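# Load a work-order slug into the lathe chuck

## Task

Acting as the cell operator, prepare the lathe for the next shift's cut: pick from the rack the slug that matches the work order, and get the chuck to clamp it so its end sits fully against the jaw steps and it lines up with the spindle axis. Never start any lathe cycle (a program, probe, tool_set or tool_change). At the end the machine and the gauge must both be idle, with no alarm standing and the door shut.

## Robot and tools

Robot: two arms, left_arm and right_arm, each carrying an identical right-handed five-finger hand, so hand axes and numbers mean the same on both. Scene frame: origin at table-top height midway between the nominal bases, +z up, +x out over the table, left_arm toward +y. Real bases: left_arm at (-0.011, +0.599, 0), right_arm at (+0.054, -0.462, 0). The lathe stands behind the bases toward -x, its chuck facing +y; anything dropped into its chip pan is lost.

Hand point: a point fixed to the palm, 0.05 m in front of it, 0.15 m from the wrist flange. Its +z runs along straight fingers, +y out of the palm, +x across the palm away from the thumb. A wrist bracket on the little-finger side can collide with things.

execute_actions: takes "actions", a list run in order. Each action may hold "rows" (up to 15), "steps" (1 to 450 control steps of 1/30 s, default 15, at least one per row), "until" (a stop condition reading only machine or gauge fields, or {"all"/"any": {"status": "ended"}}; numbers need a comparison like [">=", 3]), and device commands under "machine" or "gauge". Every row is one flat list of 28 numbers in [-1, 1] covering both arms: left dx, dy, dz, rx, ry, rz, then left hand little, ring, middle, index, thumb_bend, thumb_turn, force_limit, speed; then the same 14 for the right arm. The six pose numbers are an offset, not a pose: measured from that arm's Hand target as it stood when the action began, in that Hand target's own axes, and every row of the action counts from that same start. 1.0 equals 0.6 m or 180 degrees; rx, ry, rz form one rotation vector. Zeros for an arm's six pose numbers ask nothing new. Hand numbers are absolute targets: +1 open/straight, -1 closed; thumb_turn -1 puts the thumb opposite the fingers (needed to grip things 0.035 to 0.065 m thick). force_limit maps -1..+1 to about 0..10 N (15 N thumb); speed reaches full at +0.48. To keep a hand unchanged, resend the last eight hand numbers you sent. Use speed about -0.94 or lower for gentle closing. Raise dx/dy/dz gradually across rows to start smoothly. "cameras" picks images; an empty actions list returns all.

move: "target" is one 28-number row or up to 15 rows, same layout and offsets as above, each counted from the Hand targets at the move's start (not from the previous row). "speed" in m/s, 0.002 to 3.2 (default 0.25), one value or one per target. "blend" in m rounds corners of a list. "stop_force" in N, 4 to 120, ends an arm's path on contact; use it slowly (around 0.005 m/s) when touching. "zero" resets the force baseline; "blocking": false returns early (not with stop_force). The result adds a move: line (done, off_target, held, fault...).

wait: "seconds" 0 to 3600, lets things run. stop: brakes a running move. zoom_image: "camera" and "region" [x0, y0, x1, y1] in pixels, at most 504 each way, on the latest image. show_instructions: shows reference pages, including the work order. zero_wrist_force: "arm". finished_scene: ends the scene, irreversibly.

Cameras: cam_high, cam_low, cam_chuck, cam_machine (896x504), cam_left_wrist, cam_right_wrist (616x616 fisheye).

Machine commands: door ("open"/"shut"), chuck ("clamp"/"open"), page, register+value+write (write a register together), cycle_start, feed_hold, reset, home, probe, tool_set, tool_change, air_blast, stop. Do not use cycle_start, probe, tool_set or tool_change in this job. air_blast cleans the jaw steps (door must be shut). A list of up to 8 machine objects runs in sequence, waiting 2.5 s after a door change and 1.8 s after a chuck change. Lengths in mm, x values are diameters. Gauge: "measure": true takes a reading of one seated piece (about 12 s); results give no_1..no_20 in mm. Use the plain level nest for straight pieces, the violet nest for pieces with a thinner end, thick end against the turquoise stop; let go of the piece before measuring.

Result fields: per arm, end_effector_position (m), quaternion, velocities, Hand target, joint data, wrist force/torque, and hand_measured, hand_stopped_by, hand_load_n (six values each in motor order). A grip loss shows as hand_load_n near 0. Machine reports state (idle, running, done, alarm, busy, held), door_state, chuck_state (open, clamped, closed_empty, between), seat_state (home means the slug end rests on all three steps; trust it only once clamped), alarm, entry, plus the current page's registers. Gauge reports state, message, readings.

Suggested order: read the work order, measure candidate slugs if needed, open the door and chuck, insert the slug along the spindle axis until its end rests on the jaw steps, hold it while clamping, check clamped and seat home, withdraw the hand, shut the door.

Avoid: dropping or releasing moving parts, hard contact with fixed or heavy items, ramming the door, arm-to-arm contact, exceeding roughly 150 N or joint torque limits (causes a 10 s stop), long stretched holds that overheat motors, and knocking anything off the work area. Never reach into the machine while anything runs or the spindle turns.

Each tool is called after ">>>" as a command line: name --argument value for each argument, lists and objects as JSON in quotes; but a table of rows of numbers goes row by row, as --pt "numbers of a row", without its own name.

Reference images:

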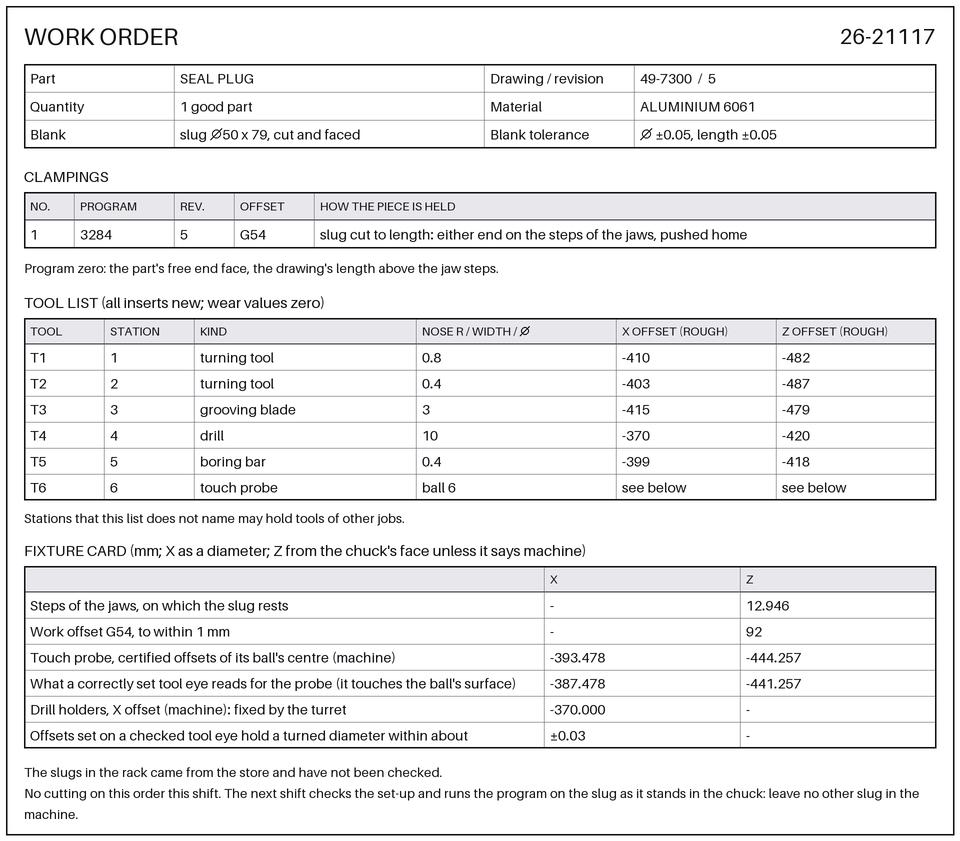

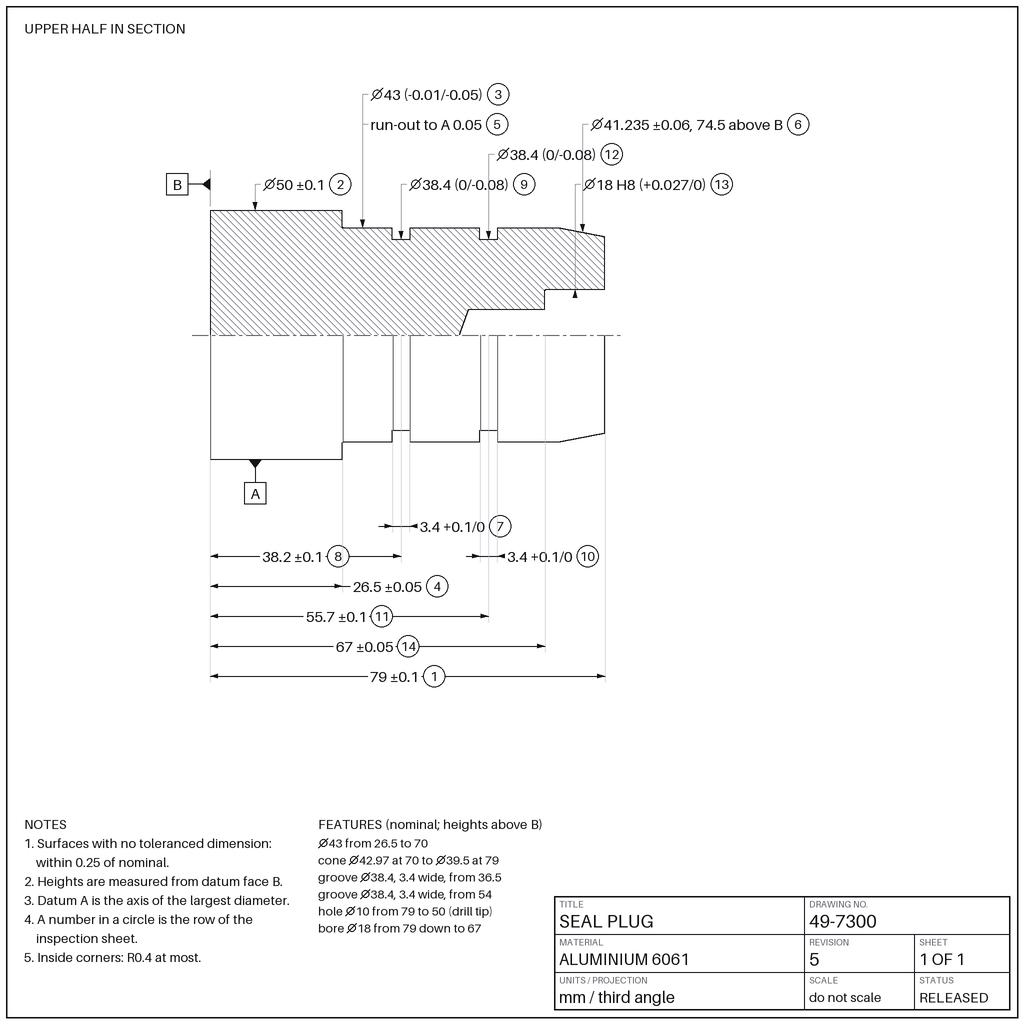

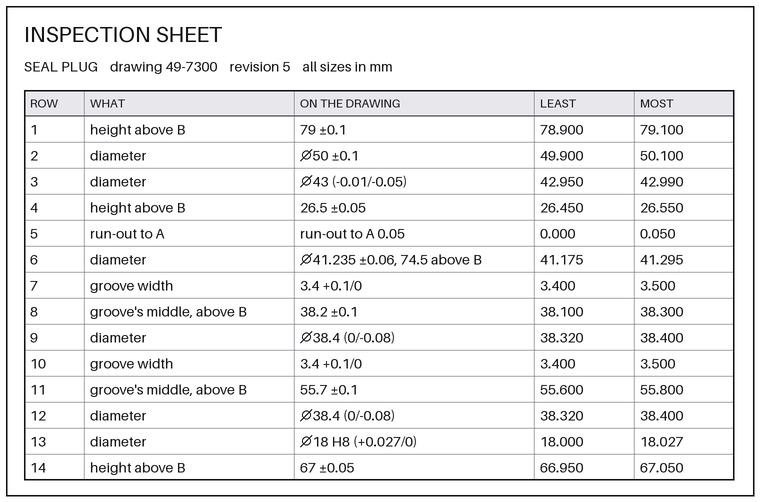

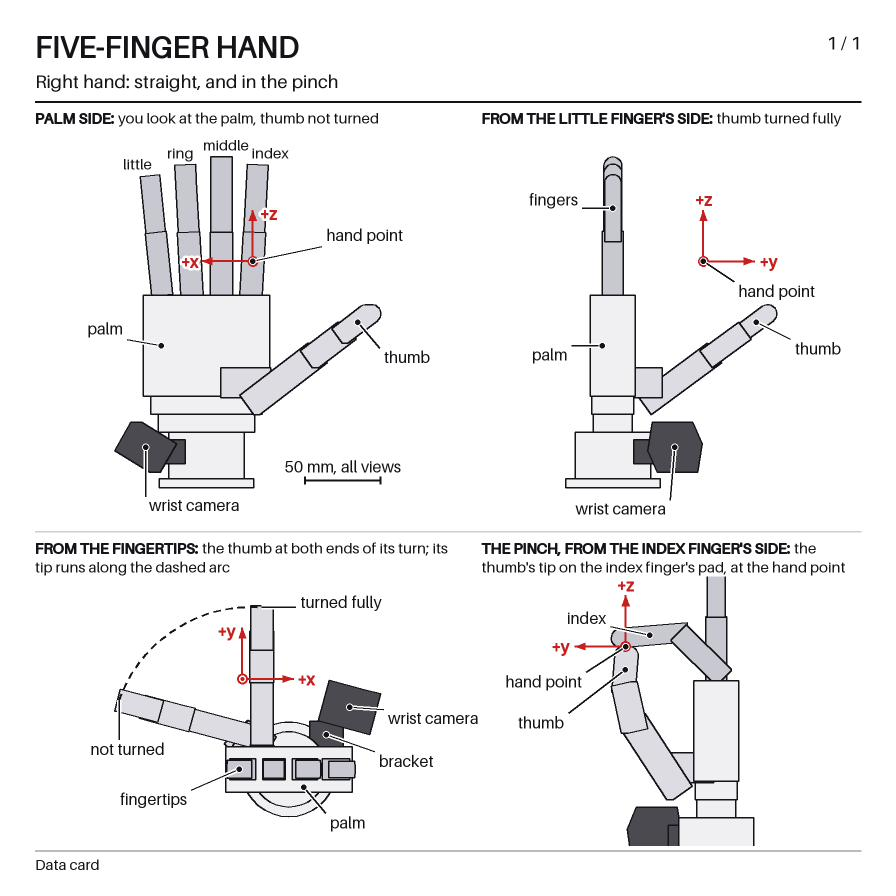

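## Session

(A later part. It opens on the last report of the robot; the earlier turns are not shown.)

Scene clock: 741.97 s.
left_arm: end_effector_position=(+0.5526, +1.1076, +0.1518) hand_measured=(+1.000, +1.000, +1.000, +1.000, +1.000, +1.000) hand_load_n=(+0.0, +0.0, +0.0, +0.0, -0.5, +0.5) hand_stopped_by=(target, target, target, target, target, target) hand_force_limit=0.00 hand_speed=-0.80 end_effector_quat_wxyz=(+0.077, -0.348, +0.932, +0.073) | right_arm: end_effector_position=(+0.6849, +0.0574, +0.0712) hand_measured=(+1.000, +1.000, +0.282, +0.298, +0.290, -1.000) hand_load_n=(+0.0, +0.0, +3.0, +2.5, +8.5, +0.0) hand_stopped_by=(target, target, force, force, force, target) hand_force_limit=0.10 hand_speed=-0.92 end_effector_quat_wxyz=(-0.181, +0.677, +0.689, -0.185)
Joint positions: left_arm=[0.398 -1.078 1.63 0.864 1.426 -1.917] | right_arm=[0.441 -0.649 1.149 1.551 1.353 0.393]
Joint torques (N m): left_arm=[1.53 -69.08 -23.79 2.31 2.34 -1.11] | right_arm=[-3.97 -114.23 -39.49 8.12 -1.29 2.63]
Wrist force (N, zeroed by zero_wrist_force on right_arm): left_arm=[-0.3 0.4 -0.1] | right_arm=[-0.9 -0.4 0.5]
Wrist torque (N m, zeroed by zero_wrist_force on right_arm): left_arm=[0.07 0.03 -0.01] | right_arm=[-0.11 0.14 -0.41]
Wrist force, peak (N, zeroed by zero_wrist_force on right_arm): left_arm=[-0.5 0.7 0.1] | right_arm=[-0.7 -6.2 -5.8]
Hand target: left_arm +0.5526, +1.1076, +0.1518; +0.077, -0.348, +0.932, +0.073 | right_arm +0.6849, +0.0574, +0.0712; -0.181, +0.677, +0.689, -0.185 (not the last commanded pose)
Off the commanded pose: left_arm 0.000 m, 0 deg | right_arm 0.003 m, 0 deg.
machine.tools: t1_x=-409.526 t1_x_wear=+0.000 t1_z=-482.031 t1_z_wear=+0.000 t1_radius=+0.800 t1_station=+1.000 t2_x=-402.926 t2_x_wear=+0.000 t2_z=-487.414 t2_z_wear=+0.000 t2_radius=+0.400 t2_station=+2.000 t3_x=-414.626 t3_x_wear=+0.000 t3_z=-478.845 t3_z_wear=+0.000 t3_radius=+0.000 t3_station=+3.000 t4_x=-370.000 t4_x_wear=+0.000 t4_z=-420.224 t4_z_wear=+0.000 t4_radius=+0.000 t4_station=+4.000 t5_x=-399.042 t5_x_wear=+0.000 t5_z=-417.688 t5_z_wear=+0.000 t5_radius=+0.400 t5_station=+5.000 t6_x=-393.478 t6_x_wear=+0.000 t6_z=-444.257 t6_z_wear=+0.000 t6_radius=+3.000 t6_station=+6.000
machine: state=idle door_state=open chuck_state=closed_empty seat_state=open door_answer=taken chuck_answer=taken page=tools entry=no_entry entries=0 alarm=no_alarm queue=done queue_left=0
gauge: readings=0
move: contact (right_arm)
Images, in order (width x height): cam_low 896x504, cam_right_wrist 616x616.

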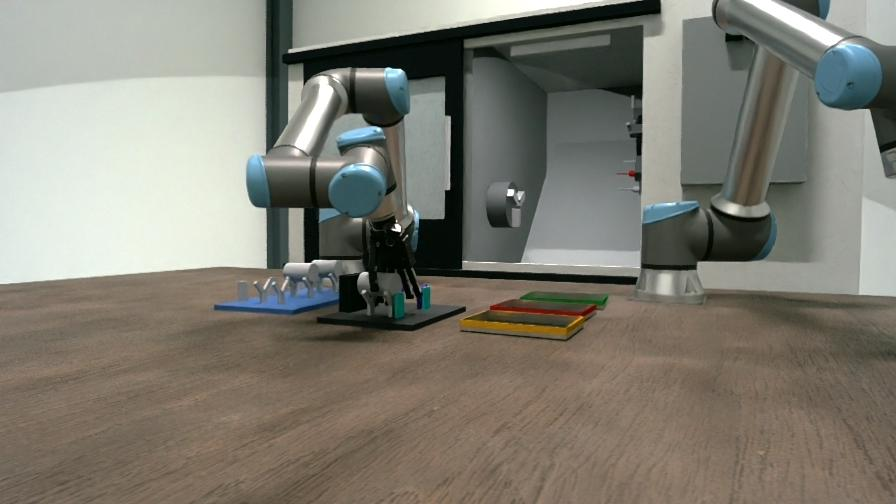

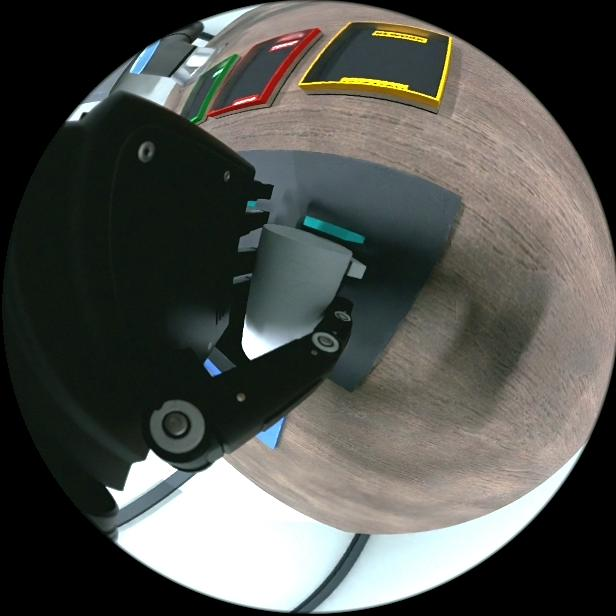

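>>> move --pt "0 0 0 0 0 0 1 1 1 1 1 1 0 -0.8 0.0075 0 0 0 0 0 1 1 -0.35 -0.35 -0.35 -1 0.1 -0.92" --speed 0.005 --stop_force 7 --cameras '["cam_right_wrist","cam_low"]'

>>> zoom_image --camera "cam_right_wrist" --region '[220, 170, 440, 390]'

>>> zoom_image --camera "cam_low" --region '[330, 240, 430, 330]'

Scene clock: 760.57 s.
left_arm: end_effector_position=(+0.5526, +1.1076, +0.1518) hand_measured=(+1.000, +1.000, +1.000, +1.000, +1.000, +1.000) hand_load_n=(+0.0, +0.0, +0.0, +0.0, +0.0, +0.0) hand_stopped_by=(target, target, target, target, target, target) hand_force_limit=0.00 hand_speed=-0.80 end_effector_quat_wxyz=(+0.077, -0.348, +0.932, +0.073) | right_arm: end_effector_position=(+0.6848, +0.0620, +0.0712) hand_measured=(+1.000, +1.000, +0.282, +0.298, +0.290, -1.000) hand_load_n=(+0.0, +0.0, +2.5, +2.5, +8.5, +1.0) hand_stopped_by=(target, target, force, force, force, target) hand_force_limit=0.10 hand_speed=-0.92 end_effector_quat_wxyz=(-0.181, +0.677, +0.689, -0.185)
Joint positions: left_arm=[0.398 -1.078 1.63 0.864 1.426 -1.917] | right_arm=[0.446 -0.645 1.14 1.554 1.351 0.398]
Joint torques (N m): left_arm=[0.47 -68.17 -23.64 2.29 2.23 -1.08] | right_arm=[2.69 -101.24 -25.24 2.76 -5.57 -0.4]
Wrist force (N, zeroed by zero_wrist_force on right_arm): left_arm=[-0.9 0.6 0.1] | right_arm=[-6.7 -1.0 -0.7]
Wrist torque (N m, zeroed by zero_wrist_force on right_arm): left_arm=[0.09 0.12 -0.04] | right_arm=[-0.10 -0.01 -0.53]
Wrist force, peak (N, zeroed by zero_wrist_force on right_arm): left_arm=[-0.9 0.6 0.1] | right_arm=[-6.9 -1.0 -1.0]
Hand target: left_arm +0.5526, +1.1076, +0.1518; +0.077, -0.348, +0.932, +0.073 | right_arm +0.6848, +0.0619, +0.0712; -0.181, +0.677, +0.689, -0.185
Off the commanded pose: left_arm 0.000 m, 0 deg | right_arm 0.000 m, 0 deg.
machine.tools: t1_x=-409.526 t1_x_wear=+0.000 t1_z=-482.031 t1_z_wear=+0.000 t1_radius=+0.800 t1_station=+1.000 t2_x=-402.926 t2_x_wear=+0.000 t2_z=-487.414 t2_z_wear=+0.000 t2_radius=+0.400 t2_station=+2.000 t3_x=-414.626 t3_x_wear=+0.000 t3_z=-478.845 t3_z_wear=+0.000 t3_radius=+0.000 t3_station=+3.000 t4_x=-370.000 t4_x_wear=+0.000 t4_z=-420.224 t4_z_wear=+0.000 t4_radius=+0.000 t4_station=+4.000 t5_x=-399.042 t5_x_wear=+0.000 t5_z=-417.688 t5_z_wear=+0.000 t5_radius=+0.400 t5_station=+5.000 t6_x=-393.478 t6_x_wear=+0.000 t6_z=-444.257 t6_z_wear=+0.000 t6_radius=+3.000 t6_station=+6.000
machine: state=idle door_state=open chuck_state=closed_empty seat_state=open door_answer=taken chuck_answer=taken page=tools entry=no_entry entries=0 alarm=no_alarm queue=done queue_left=0
gauge: readings=0
move: done
Images, in order (width x height): cam_low 896x504, cam_right_wrist 616x616.

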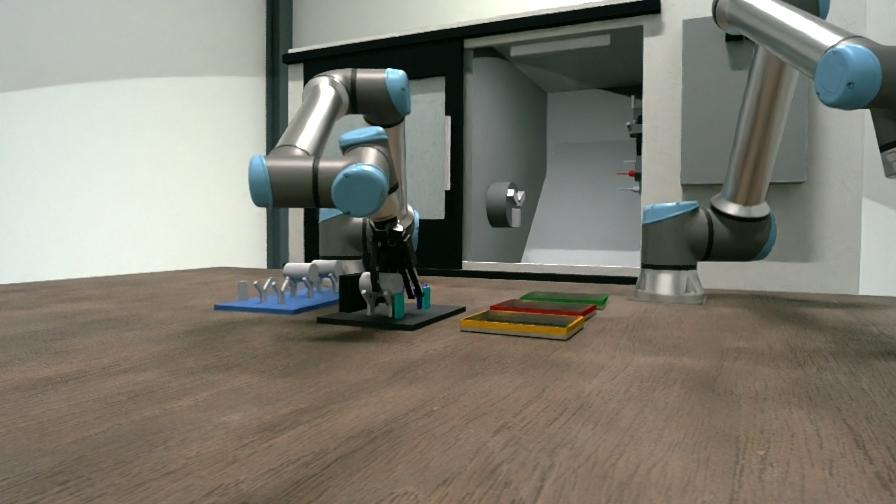

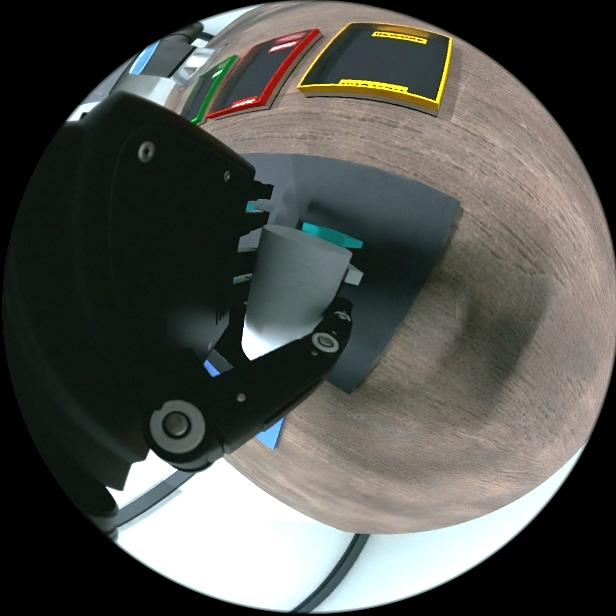

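Scaled by 2.291 from the camera's image (finer frame: 880x880).

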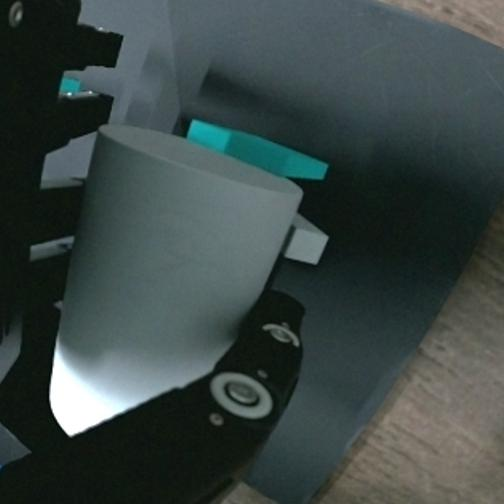

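Scaled by 5.040 from the camera's image (finer frame: 1280x720).

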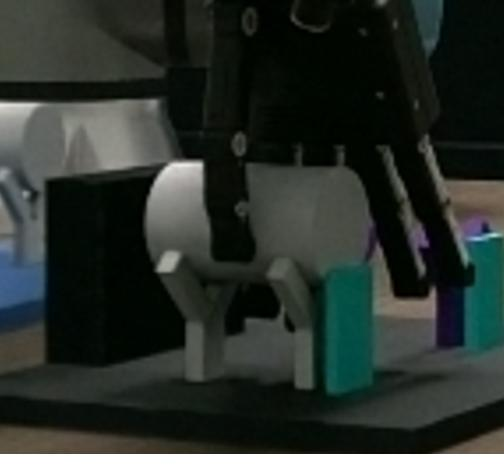

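>>> execute_actions --actions '[{"rows":[[0,0,0,0,0,0, 1,1,1,1,1,1,0,-0.8, 0,0,0,0,0,0, 1,1,0.6,0.6,0.6,-1,0.1,-0.9]],"steps":75},{"rows":[[0,0,0,0,0,0, 1,1,1,1,1,1,0,-0.8, 0,0,0,0,0,0, 1,1,1,1,1,-1,0.1,-0.6]],"steps":30}]' --cameras '["cam_right_wrist","cam_low"]'

>>> zoom_image --camera "cam_right_wrist" --region '[220, 170, 440, 390]'

>>> zoom_image --camera "cam_low" --region '[330, 240, 430, 330]'

Scene clock: 773.93 s.
left_arm: end_effector_position=(+0.5526, +1.1076, +0.1518) hand_measured=(+1.000, +1.000, +1.000, +1.000, +1.000, +1.000) hand_load_n=(+0.0, +0.0, +0.0, +0.0, +0.0, +0.0) hand_stopped_by=(target, target, target, target, target, target) hand_force_limit=0.00 hand_speed=-0.80 end_effector_quat_wxyz=(+0.077, -0.348, +0.932, +0.073) | right_arm: end_effector_position=(+0.6848, +0.0619, +0.0712) hand_measured=(+1.000, +1.000, +1.000, +1.000, +1.000, -1.000) hand_load_n=(+0.0, +0.0, +0.0, +0.0, +0.0, +0.0) hand_stopped_by=(target, target, target, target, target, target) hand_force_limit=0.10 hand_speed=-0.60 end_effector_quat_wxyz=(-0.181, +0.677, +0.689, -0.185)
Joint positions: left_arm=[0.398 -1.078 1.63 0.864 1.426 -1.917] | right_arm=[0.446 -0.645 1.14 1.554 1.351 0.398]
Joint torques (N m): left_arm=[1.81 -69.01 -23.89 2.27 2.24 -1.02] | right_arm=[-5.03 -89.47 -22.89 3.96 1 -2.68]
Wrist force (N, zeroed by zero_wrist_force on right_arm): left_arm=[-0.5 0.2 0.1] | right_arm=[-0.6 -2.4 -3.1]
Wrist torque (N m, zeroed by zero_wrist_force on right_arm): left_arm=[0.05 0.07 -0.04] | right_arm=[-0.04 0.12 -0.40]
Wrist force, peak (N, zeroed by zero_wrist_force on right_arm): left_arm=[-0.6 0.6 -0.4] | right_arm=[-6.9 -0.8 -1.1]
Hand target: left_arm +0.5526, +1.1076, +0.1518; +0.077, -0.348, +0.932, +0.073 | right_arm +0.6848, +0.0619, +0.0712; -0.181, +0.677, +0.689, -0.185
Off the commanded pose: left_arm 0.000 m, 0 deg | right_arm 0.000 m, 0 deg.
machine.tools: t1_x=-409.526 t1_x_wear=+0.000 t1_z=-482.031 t1_z_wear=+0.000 t1_radius=+0.800 t1_station=+1.000 t2_x=-402.926 t2_x_wear=+0.000 t2_z=-487.414 t2_z_wear=+0.000 t2_radius=+0.400 t2_station=+2.000 t3_x=-414.626 t3_x_wear=+0.000 t3_z=-478.845 t3_z_wear=+0.000 t3_radius=+0.000 t3_station=+3.000 t4_x=-370.000 t4_x_wear=+0.000 t4_z=-420.224 t4_z_wear=+0.000 t4_radius=+0.000 t4_station=+4.000 t5_x=-399.042 t5_x_wear=+0.000 t5_z=-417.688 t5_z_wear=+0.000 t5_radius=+0.400 t5_station=+5.000 t6_x=-393.478 t6_x_wear=+0.000 t6_z=-444.257 t6_z_wear=+0.000 t6_radius=+3.000 t6_station=+6.000
machine: state=idle door_state=open chuck_state=closed_empty seat_state=open door_answer=taken chuck_answer=taken page=tools entry=no_entry entries=0 alarm=no_alarm queue=done queue_left=0
gauge: readings=0
Images, in order (width x height): cam_low 896x504, cam_right_wrist 616x616.

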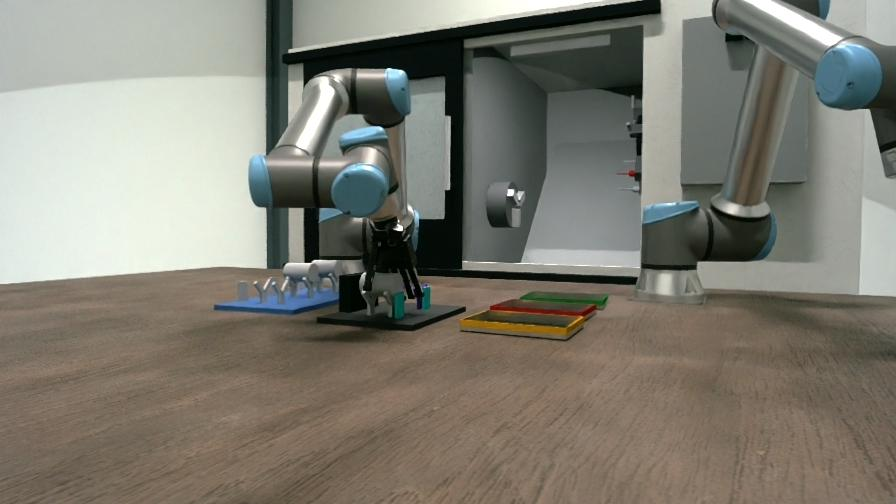

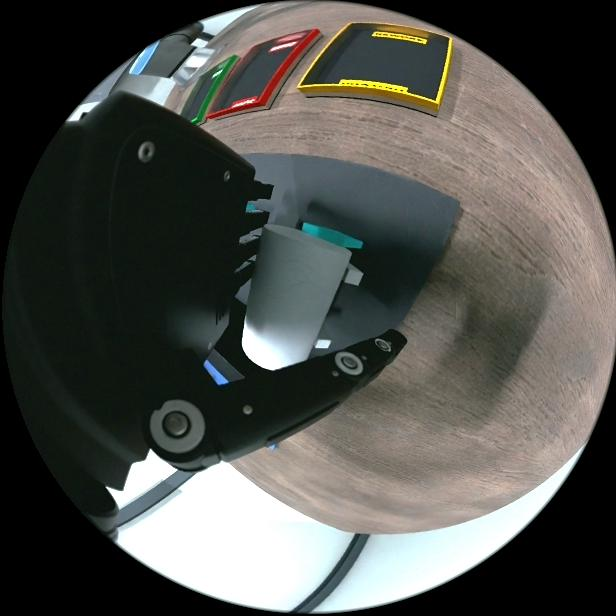

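Scaled by 2.291 from the camera's image (finer frame: 880x880).

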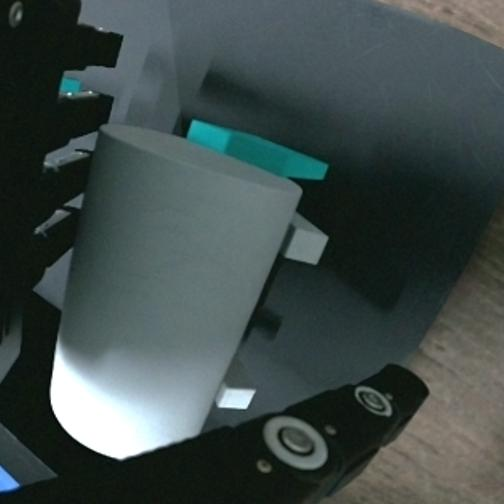

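Scaled by 5.040 from the camera's image (finer frame: 1280x720).

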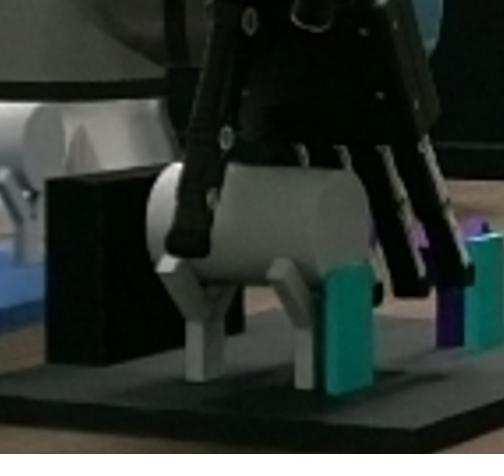

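>>> move --pt "0 0 0 0 0 0 1 1 1 1 1 1 0 -0.8 -0.005 0 -0.1 0 0 0 1 1 1 1 1 -1 0.1 -0.6" --speed 0.08

>>> execute_actions --actions '[{"gauge":{"measure":true},"steps":420,"until":{"gauge":{"readings":[">=",1]}}}]' --cameras '["cam_right_wrist","cam_low","cam_high"]'

>>> zoom_image --camera "cam_right_wrist" --region '[220, 170, 440, 390]'

Scene clock: 781.40 s.
left_arm: end_effector_position=(+0.5526, +1.1076, +0.1518) hand_measured=(+1.000, +1.000, +1.000, +1.000, +1.000, +1.000) hand_load_n=(+0.0, +0.0, +0.0, +0.0, +0.0, +0.0) hand_stopped_by=(target, target, target, target, target, target) hand_force_limit=0.00 hand_speed=-0.80 end_effector_quat_wxyz=(+0.077, -0.348, +0.932, +0.073) | right_arm: end_effector_position=(+0.7149, +0.0594, +0.1233) hand_measured=(+1.000, +1.000, +1.000, +1.000, +1.000, -1.000) hand_load_n=(+0.0, +0.0, +0.0, +0.0, +0.0, +0.0) hand_stopped_by=(target, target, target, target, target, target) hand_force_limit=0.10 hand_speed=-0.60 end_effector_quat_wxyz=(-0.181, +0.677, +0.689, -0.185)
Joint positions: left_arm=[0.398 -1.078 1.63 0.864 1.426 -1.917] | right_arm=[0.428 -0.649 1.047 1.655 1.359 0.382]
Joint torques (N m): left_arm=[1.73 -68.93 -23.8 2.13 2.16 -1.14] | right_arm=[10.92 -87.64 -23.59 1.54 -1.08 1.91]
Wrist force (N, zeroed by zero_wrist_force on right_arm): left_arm=[-0.5 0.5 -0.1] | right_arm=[-0.7 -2.6 -3.1]
Wrist torque (N m, zeroed by zero_wrist_force on right_arm): left_arm=[0.09 0.07 -0.02] | right_arm=[-0.07 0.15 -0.07]
Wrist force, peak (N, zeroed by zero_wrist_force on right_arm): left_arm=[-0.6 0.6 -0.2] | right_arm=[-0.5 -2.6 -4.1]
Hand target: left_arm +0.5526, +1.1076, +0.1518; +0.077, -0.348, +0.932, +0.073 | right_arm +0.7148, +0.0595, +0.1232; -0.181, +0.677, +0.689, -0.185
Off the commanded pose: left_arm 0.000 m, 0 deg | right_arm 0.000 m, 0 deg.
machine.tools: t1_x=-409.526 t1_x_wear=+0.000 t1_z=-482.031 t1_z_wear=+0.000 t1_radius=+0.800 t1_station=+1.000 t2_x=-402.926 t2_x_wear=+0.000 t2_z=-487.414 t2_z_wear=+0.000 t2_radius=+0.400 t2_station=+2.000 t3_x=-414.626 t3_x_wear=+0.000 t3_z=-478.845 t3_z_wear=+0.000 t3_radius=+0.000 t3_station=+3.000 t4_x=-370.000 t4_x_wear=+0.000 t4_z=-420.224 t4_z_wear=+0.000 t4_radius=+0.000 t4_station=+4.000 t5_x=-399.042 t5_x_wear=+0.000 t5_z=-417.688 t5_z_wear=+0.000 t5_radius=+0.400 t5_station=+5.000 t6_x=-393.478 t6_x_wear=+0.000 t6_z=-444.257 t6_z_wear=+0.000 t6_radius=+3.000 t6_station=+6.000
machine: state=idle door_state=open chuck_state=closed_empty seat_state=open door_answer=taken chuck_answer=taken page=tools entry=no_entry entries=0 alarm=no_alarm queue=done queue_left=0
gauge: readings=0
move: done

Scene clock: 793.60 s.
left_arm: end_effector_position=(+0.5526, +1.1076, +0.1518) hand_measured=(+1.000, +1.000, +1.000, +1.000, +1.000, +1.000) hand_load_n=(+0.0, +0.0, +0.0, +0.0, +0.0, +0.0) hand_stopped_by=(target, target, target, target, target, target) hand_force_limit=0.00 hand_speed=-0.80 end_effector_quat_wxyz=(+0.077, -0.348, +0.932, +0.073) | right_arm: end_effector_position=(+0.7148, +0.0595, +0.1232) hand_measured=(+1.000, +1.000, +1.000, +1.000, +1.000, -1.000) hand_load_n=(+0.0, +0.0, -0.5, +0.0, +0.0, +0.0) hand_stopped_by=(target, target, target, target, target, target) hand_force_limit=0.10 hand_speed=-0.60 end_effector_quat_wxyz=(-0.181, +0.677, +0.689, -0.185)
Joint positions: left_arm=[0.398 -1.078 1.63 0.864 1.426 -1.917] | right_arm=[0.428 -0.649 1.047 1.655 1.359 0.382]
Joint torques (N m): left_arm=[1.88 -67.77 -23.56 2.11 2.2 -1.13] | right_arm=[10.72 -87.54 -38.56 6.99 -2.03 2.41]
Wrist force (N, zeroed by zero_wrist_force on right_arm): left_arm=[-0.6 0.5 -0.3] | right_arm=[-0.6 -2.3 -3.4]
Wrist torque (N m, zeroed by zero_wrist_force on right_arm): left_arm=[0.10 0.08 -0.03] | right_arm=[-0.01 0.15 -0.05]
Wrist force, peak (N, zeroed by zero_wrist_force on right_arm): left_arm=[-0.7 0.6 -0.2] | right_arm=[-0.6 -2.5 -3.5]
Hand target: left_arm +0.5526, +1.1076, +0.1518; +0.077, -0.348, +0.932, +0.073 | right_arm +0.7148, +0.0595, +0.1232; -0.181, +0.677, +0.689, -0.185
Off the commanded pose: left_arm 0.000 m, 0 deg | right_arm 0.000 m, 0 deg.
machine.tools: t1_x=-409.526 t1_x_wear=+0.000 t1_z=-482.031 t1_z_wear=+0.000 t1_radius=+0.800 t1_station=+1.000 t2_x=-402.926 t2_x_wear=+0.000 t2_z=-487.414 t2_z_wear=+0.000 t2_radius=+0.400 t2_station=+2.000 t3_x=-414.626 t3_x_wear=+0.000 t3_z=-478.845 t3_z_wear=+0.000 t3_radius=+0.000 t3_station=+3.000 t4_x=-370.000 t4_x_wear=+0.000 t4_z=-420.224 t4_z_wear=+0.000 t4_radius=+0.000 t4_station=+4.000 t5_x=-399.042 t5_x_wear=+0.000 t5_z=-417.688 t5_z_wear=+0.000 t5_radius=+0.400 t5_station=+5.000 t6_x=-393.478 t6_x_wear=+0.000 t6_z=-444.257 t6_z_wear=+0.000 t6_radius=+3.000 t6_station=+6.000
machine: state=idle door_state=open chuck_state=closed_empty seat_state=open door_answer=taken chuck_answer=taken page=tools entry=no_entry entries=0 alarm=no_alarm queue=done queue_left=0
gauge: message=started readings=1 no_1=79.000 no_2=49.991 no_3=49.990 no_4=79.002 no_5=0.001 no_6=49.994 no_9=49.991 no_12=49.992 no_14=78.998
Images, in order (width x height): cam_high 896x504, cam_low 896x504, cam_right_wrist 616x616.

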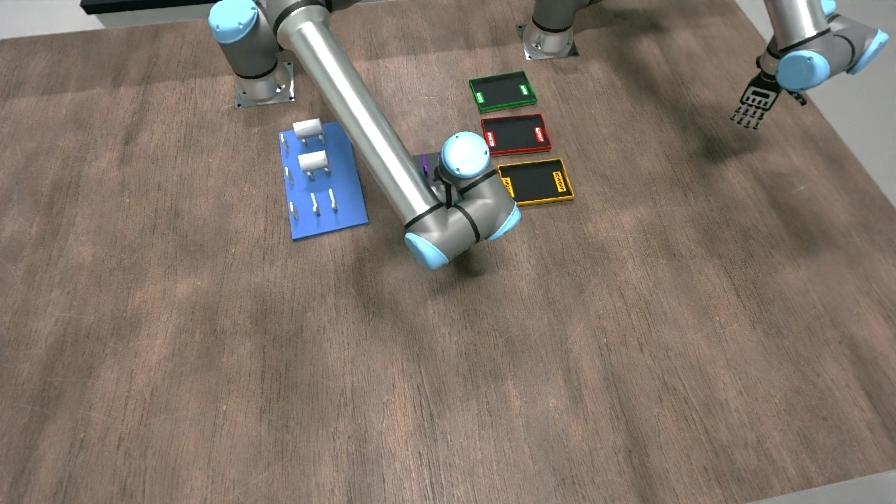

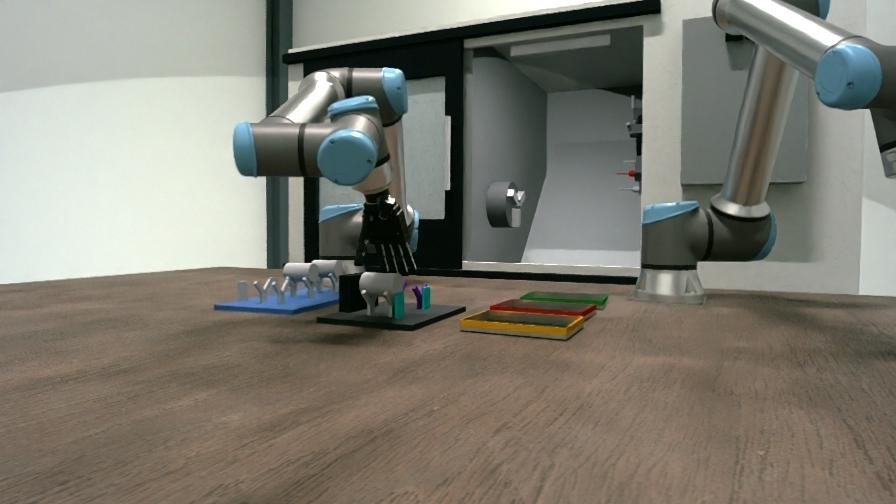

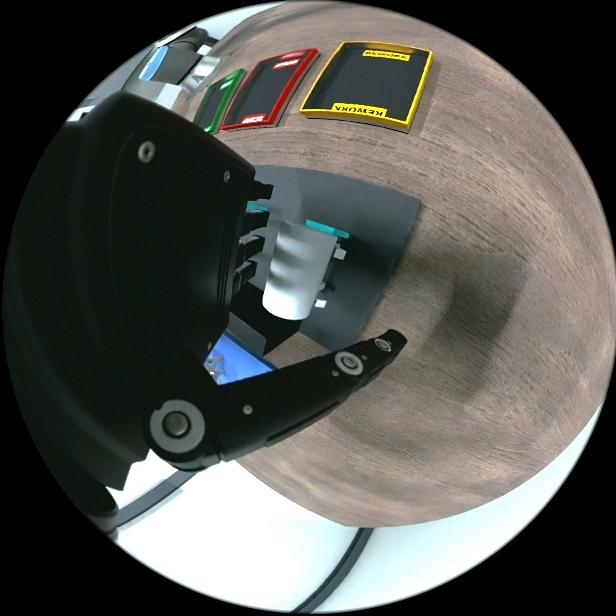

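Scaled by 2.291 from the camera's image (finer frame: 880x880).

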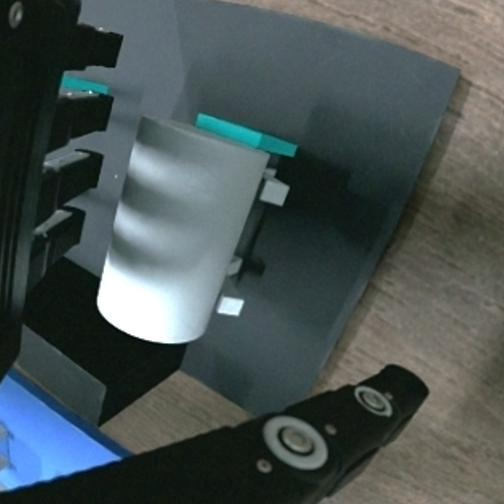

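>>> move --pt "0 0 0 0 0 0 1 1 1 1 1 1 0 -0.8 0.005 0 0.1 0 0 0 1 1 1 1 1 -1 0.1 -0.6" --speed 0.06 --stop_force 10

>>> execute_actions --actions '[{"rows":[[0,0,0,0,0,0, 1,1,1,1,1,1,0,-0.8, 0,0,0,0,0,0, 1,1,0.55,0.55,0.55,-1,-0.3,-0.6]],"steps":30},{"rows":[[0,0,0,0,0,0, 1,1,1,1,1,1,0,-0.8, 0,0,0,0,0,0, 1,1,-0.3,-0.3,-0.3,-1,-0.3,-0.92]],"steps":150}]'

>>> move --pt "0 0 0 0 0 0 1 1 1 1 1 1 0 -0.8 -0.0123 0 0 0 0 0 1 1 -0.3 -0.3 -0.3 -1 -0.3 -0.92" --speed 0.01 --stop_force 12 --cameras '["cam_right_wrist","cam_low"]'

>>> zoom_image --camera "cam_low" --region '[330, 240, 430, 330]'

Scene clock: 851.27 s.
left_arm: end_effector_position=(+0.5526, +1.1076, +0.1518) hand_measured=(+1.000, +1.000, +1.000, +1.000, +1.000, +1.000) hand_load_n=(-0.5, +0.0, +0.0, +0.0, -0.5, +0.0) hand_stopped_by=(target, target, target, target, target, target) hand_force_limit=0.00 hand_speed=-0.80 end_effector_quat_wxyz=(+0.077, -0.348, +0.932, +0.073) | right_arm: end_effector_position=(+0.6848, +0.0619, +0.0712) hand_measured=(+1.000, +1.000, +1.000, +1.000, +1.000, -1.000) hand_load_n=(+0.0, +0.0, +0.0, +0.0, +0.0, +0.0) hand_stopped_by=(target, target, target, target, target, target) hand_force_limit=0.10 hand_speed=-0.60 end_effector_quat_wxyz=(-0.181, +0.677, +0.689, -0.185)
Joint positions: left_arm=[0.398 -1.078 1.63 0.864 1.426 -1.917] | right_arm=[0.446 -0.645 1.14 1.554 1.351 0.398]
Joint torques (N m): left_arm=[2.46 -67.82 -23.62 2.15 2.3 -1] | right_arm=[-9.24 -110.61 -38.4 7.06 1.59 -2.66]
Wrist force (N, zeroed by zero_wrist_force on right_arm): left_arm=[-0.3 0.5 -0.1] | right_arm=[-0.9 -2.6 -3.0]
Wrist torque (N m, zeroed by zero_wrist_force on right_arm): left_arm=[0.09 0.03 -0.02] | right_arm=[-0.08 0.17 -0.43]
Wrist force, peak (N, zeroed by zero_wrist_force on right_arm): left_arm=[-0.7 0.4 -0.5] | right_arm=[-0.9 -2.5 -4.0]
Hand target: left_arm +0.5526, +1.1076, +0.1518; +0.077, -0.348, +0.932, +0.073 | right_arm +0.6848, +0.0619, +0.0712; -0.181, +0.677, +0.689, -0.185
Off the commanded pose: left_arm 0.000 m, 0 deg | right_arm 0.000 m, 0 deg.
machine.tools: t1_x=-409.526 t1_x_wear=+0.000 t1_z=-482.031 t1_z_wear=+0.000 t1_radius=+0.800 t1_station=+1.000 t2_x=-402.926 t2_x_wear=+0.000 t2_z=-487.414 t2_z_wear=+0.000 t2_radius=+0.400 t2_station=+2.000 t3_x=-414.626 t3_x_wear=+0.000 t3_z=-478.845 t3_z_wear=+0.000 t3_radius=+0.000 t3_station=+3.000 t4_x=-370.000 t4_x_wear=+0.000 t4_z=-420.224 t4_z_wear=+0.000 t4_radius=+0.000 t4_station=+4.000 t5_x=-399.042 t5_x_wear=+0.000 t5_z=-417.688 t5_z_wear=+0.000 t5_radius=+0.400 t5_station=+5.000 t6_x=-393.478 t6_x_wear=+0.000 t6_z=-444.257 t6_z_wear=+0.000 t6_radius=+3.000 t6_station=+6.000
machine: state=idle door_state=open chuck_state=closed_empty seat_state=open door_answer=taken chuck_answer=taken page=tools entry=no_entry entries=0 alarm=no_alarm queue=done queue_left=0
gauge: message=started readings=1 no_1=79.000 no_2=49.991 no_3=49.990 no_4=79.002 no_5=0.001 no_6=49.994 no_9=49.991 no_12=49.992 no_14=78.998
move: done

Scene clock: 857.47 s.
left_arm: end_effector_position=(+0.5526, +1.1076, +0.1518) hand_measured=(+1.000, +1.000, +1.000, +1.000, +1.000, +1.000) hand_load_n=(+0.0, +0.0, +0.0, +0.0, +0.0, +0.0) hand_stopped_by=(target, target, target, target, target, target) hand_force_limit=0.00 hand_speed=-0.80 end_effector_quat_wxyz=(+0.077, -0.348, +0.932, +0.073) | right_arm: end_effector_position=(+0.6848, +0.0619, +0.0712) hand_measured=(+1.000, +1.000, +0.290, +0.298, +0.298, -1.000) hand_load_n=(+0.0, +0.0, +5.0, +4.5, +5.5, +0.5) hand_stopped_by=(target, target, force, force, force, target) hand_force_limit=-0.30 hand_speed=-0.92 end_effector_quat_wxyz=(-0.181, +0.677, +0.689, -0.185)
Joint positions: left_arm=[0.398 -1.078 1.63 0.864 1.426 -1.917] | right_arm=[0.446 -0.645 1.14 1.554 1.351 0.398]
Joint torques (N m): left_arm=[1.16 -68.75 -24.16 2.09 2.23 -1.16] | right_arm=[-8.64 -109.74 -35.99 4.47 1.53 -2.66]
Wrist force (N, zeroed by zero_wrist_force on right_arm): left_arm=[-0.4 0.5 -0.2] | right_arm=[-4.6 -11.6 3.7]
Wrist torque (N m, zeroed by zero_wrist_force on right_arm): left_arm=[0.10 0.05 -0.02] | right_arm=[-0.04 0.04 -0.60]
Wrist force, peak (N, zeroed by zero_wrist_force on right_arm): left_arm=[-0.6 0.5 -0.5] | right_arm=[-3.9 -16.2 3.6]
Hand target: left_arm +0.5526, +1.1076, +0.1518; +0.077, -0.348, +0.932, +0.073 | right_arm +0.6848, +0.0619, +0.0712; -0.181, +0.677, +0.689, -0.185
Off the commanded pose: left_arm 0.000 m, 0 deg | right_arm 0.000 m, 0 deg.
machine.tools: t1_x=-409.526 t1_x_wear=+0.000 t1_z=-482.031 t1_z_wear=+0.000 t1_radius=+0.800 t1_station=+1.000 t2_x=-402.926 t2_x_wear=+0.000 t2_z=-487.414 t2_z_wear=+0.000 t2_radius=+0.400 t2_station=+2.000 t3_x=-414.626 t3_x_wear=+0.000 t3_z=-478.845 t3_z_wear=+0.000 t3_radius=+0.000 t3_station=+3.000 t4_x=-370.000 t4_x_wear=+0.000 t4_z=-420.224 t4_z_wear=+0.000 t4_radius=+0.000 t4_station=+4.000 t5_x=-399.042 t5_x_wear=+0.000 t5_z=-417.688 t5_z_wear=+0.000 t5_radius=+0.400 t5_station=+5.000 t6_x=-393.478 t6_x_wear=+0.000 t6_z=-444.257 t6_z_wear=+0.000 t6_radius=+3.000 t6_station=+6.000
machine: state=idle door_state=open chuck_state=closed_empty seat_state=open door_answer=taken chuck_answer=taken page=tools entry=no_entry entries=0 alarm=no_alarm queue=done queue_left=0
gauge: message=started readings=1 no_1=79.000 no_2=49.991 no_3=49.990 no_4=79.002 no_5=0.001 no_6=49.994 no_9=49.991 no_12=49.992 no_14=78.998

Scene clock: 859.37 s.
left_arm: end_effector_position=(+0.5526, +1.1076, +0.1518) hand_measured=(+1.000, +1.000, +1.000, +1.000, +1.000, +1.000) hand_load_n=(+0.0, +0.0, +0.0, +0.0, +0.0, +0.0) hand_stopped_by=(target, target, target, target, target, target) hand_force_limit=0.00 hand_speed=-0.80 end_effector_quat_wxyz=(+0.077, -0.348, +0.932, +0.073) | right_arm: end_effector_position=(+0.6849, +0.0546, +0.0712) hand_measured=(+1.000, +1.000, +0.290, +0.298, +0.298, -1.000) hand_load_n=(+0.0, +0.0, +2.5, +1.0, +7.0, +0.0) hand_stopped_by=(target, target, force, force, force, target) hand_force_limit=-0.30 hand_speed=-0.92 end_effector_quat_wxyz=(-0.181, +0.677, +0.689, -0.185)
Joint positions: left_arm=[0.398 -1.078 1.63 0.864 1.426 -1.917] | right_arm=[0.438 -0.652 1.155 1.549 1.355 0.391]
Joint torques (N m): left_arm=[0.46 -69.02 -23.79 2.24 2.19 -1.04] | right_arm=[10.18 -87.93 -37.92 8.47 -2.43 2.51]
Wrist force (N, zeroed by zero_wrist_force on right_arm): left_arm=[-0.3 0.3 -0.1] | right_arm=[1.4 1.7 -0.7]
Wrist torque (N m, zeroed by zero_wrist_force on right_arm): left_arm=[0.06 0.04 -0.02] | right_arm=[-0.03 0.15 -0.19]
Wrist force, peak (N, zeroed by zero_wrist_force on right_arm): left_arm=[-0.4 0.7 -0.2] | right_arm=[-4.1 -11.6 3.3]
Hand target: left_arm +0.5526, +1.1076, +0.1518; +0.077, -0.348, +0.932, +0.073 | right_arm +0.6849, +0.0546, +0.0712; -0.181, +0.677, +0.689, -0.185
Off the commanded pose: left_arm 0.000 m, 0 deg | right_arm 0.000 m, 0 deg.
machine.tools: t1_x=-409.526 t1_x_wear=+0.000 t1_z=-482.031 t1_z_wear=+0.000 t1_radius=+0.800 t1_station=+1.000 t2_x=-402.926 t2_x_wear=+0.000 t2_z=-487.414 t2_z_wear=+0.000 t2_radius=+0.400 t2_station=+2.000 t3_x=-414.626 t3_x_wear=+0.000 t3_z=-478.845 t3_z_wear=+0.000 t3_radius=+0.000 t3_station=+3.000 t4_x=-370.000 t4_x_wear=+0.000 t4_z=-420.224 t4_z_wear=+0.000 t4_radius=+0.000 t4_station=+4.000 t5_x=-399.042 t5_x_wear=+0.000 t5_z=-417.688 t5_z_wear=+0.000 t5_radius=+0.400 t5_station=+5.000 t6_x=-393.478 t6_x_wear=+0.000 t6_z=-444.257 t6_z_wear=+0.000 t6_radius=+3.000 t6_station=+6.000
machine: state=idle door_state=open chuck_state=closed_empty seat_state=open door_answer=taken chuck_answer=taken page=tools entry=no_entry entries=0 alarm=no_alarm queue=done queue_left=0
gauge: message=started readings=1 no_1=79.000 no_2=49.991 no_3=49.990 no_4=79.002 no_5=0.001 no_6=49.994 no_9=49.991 no_12=49.992 no_14=78.998
move: done
Images, in order (width x height): cam_low 896x504, cam_right_wrist 616x616.

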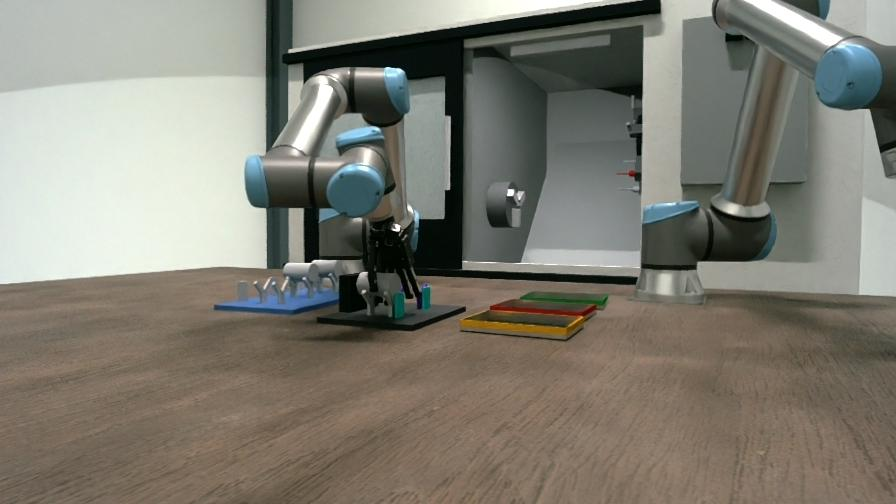

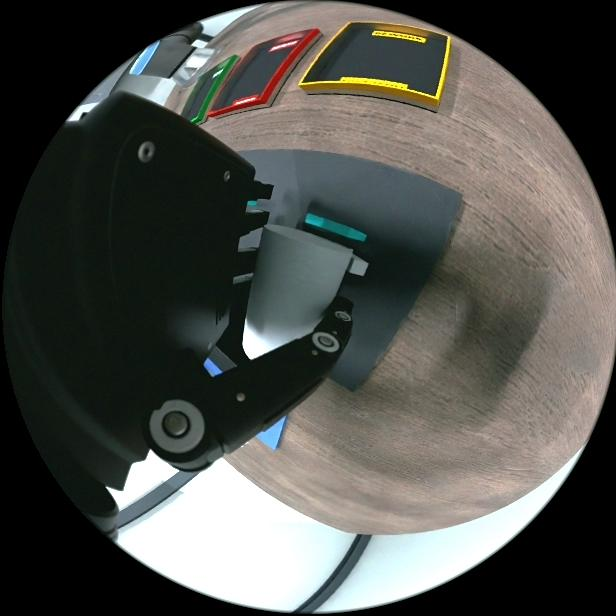

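Scaled by 5.040 from the camera's image (finer frame: 1280x720).

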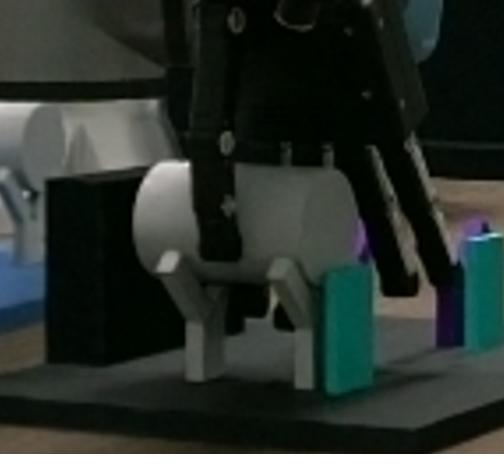

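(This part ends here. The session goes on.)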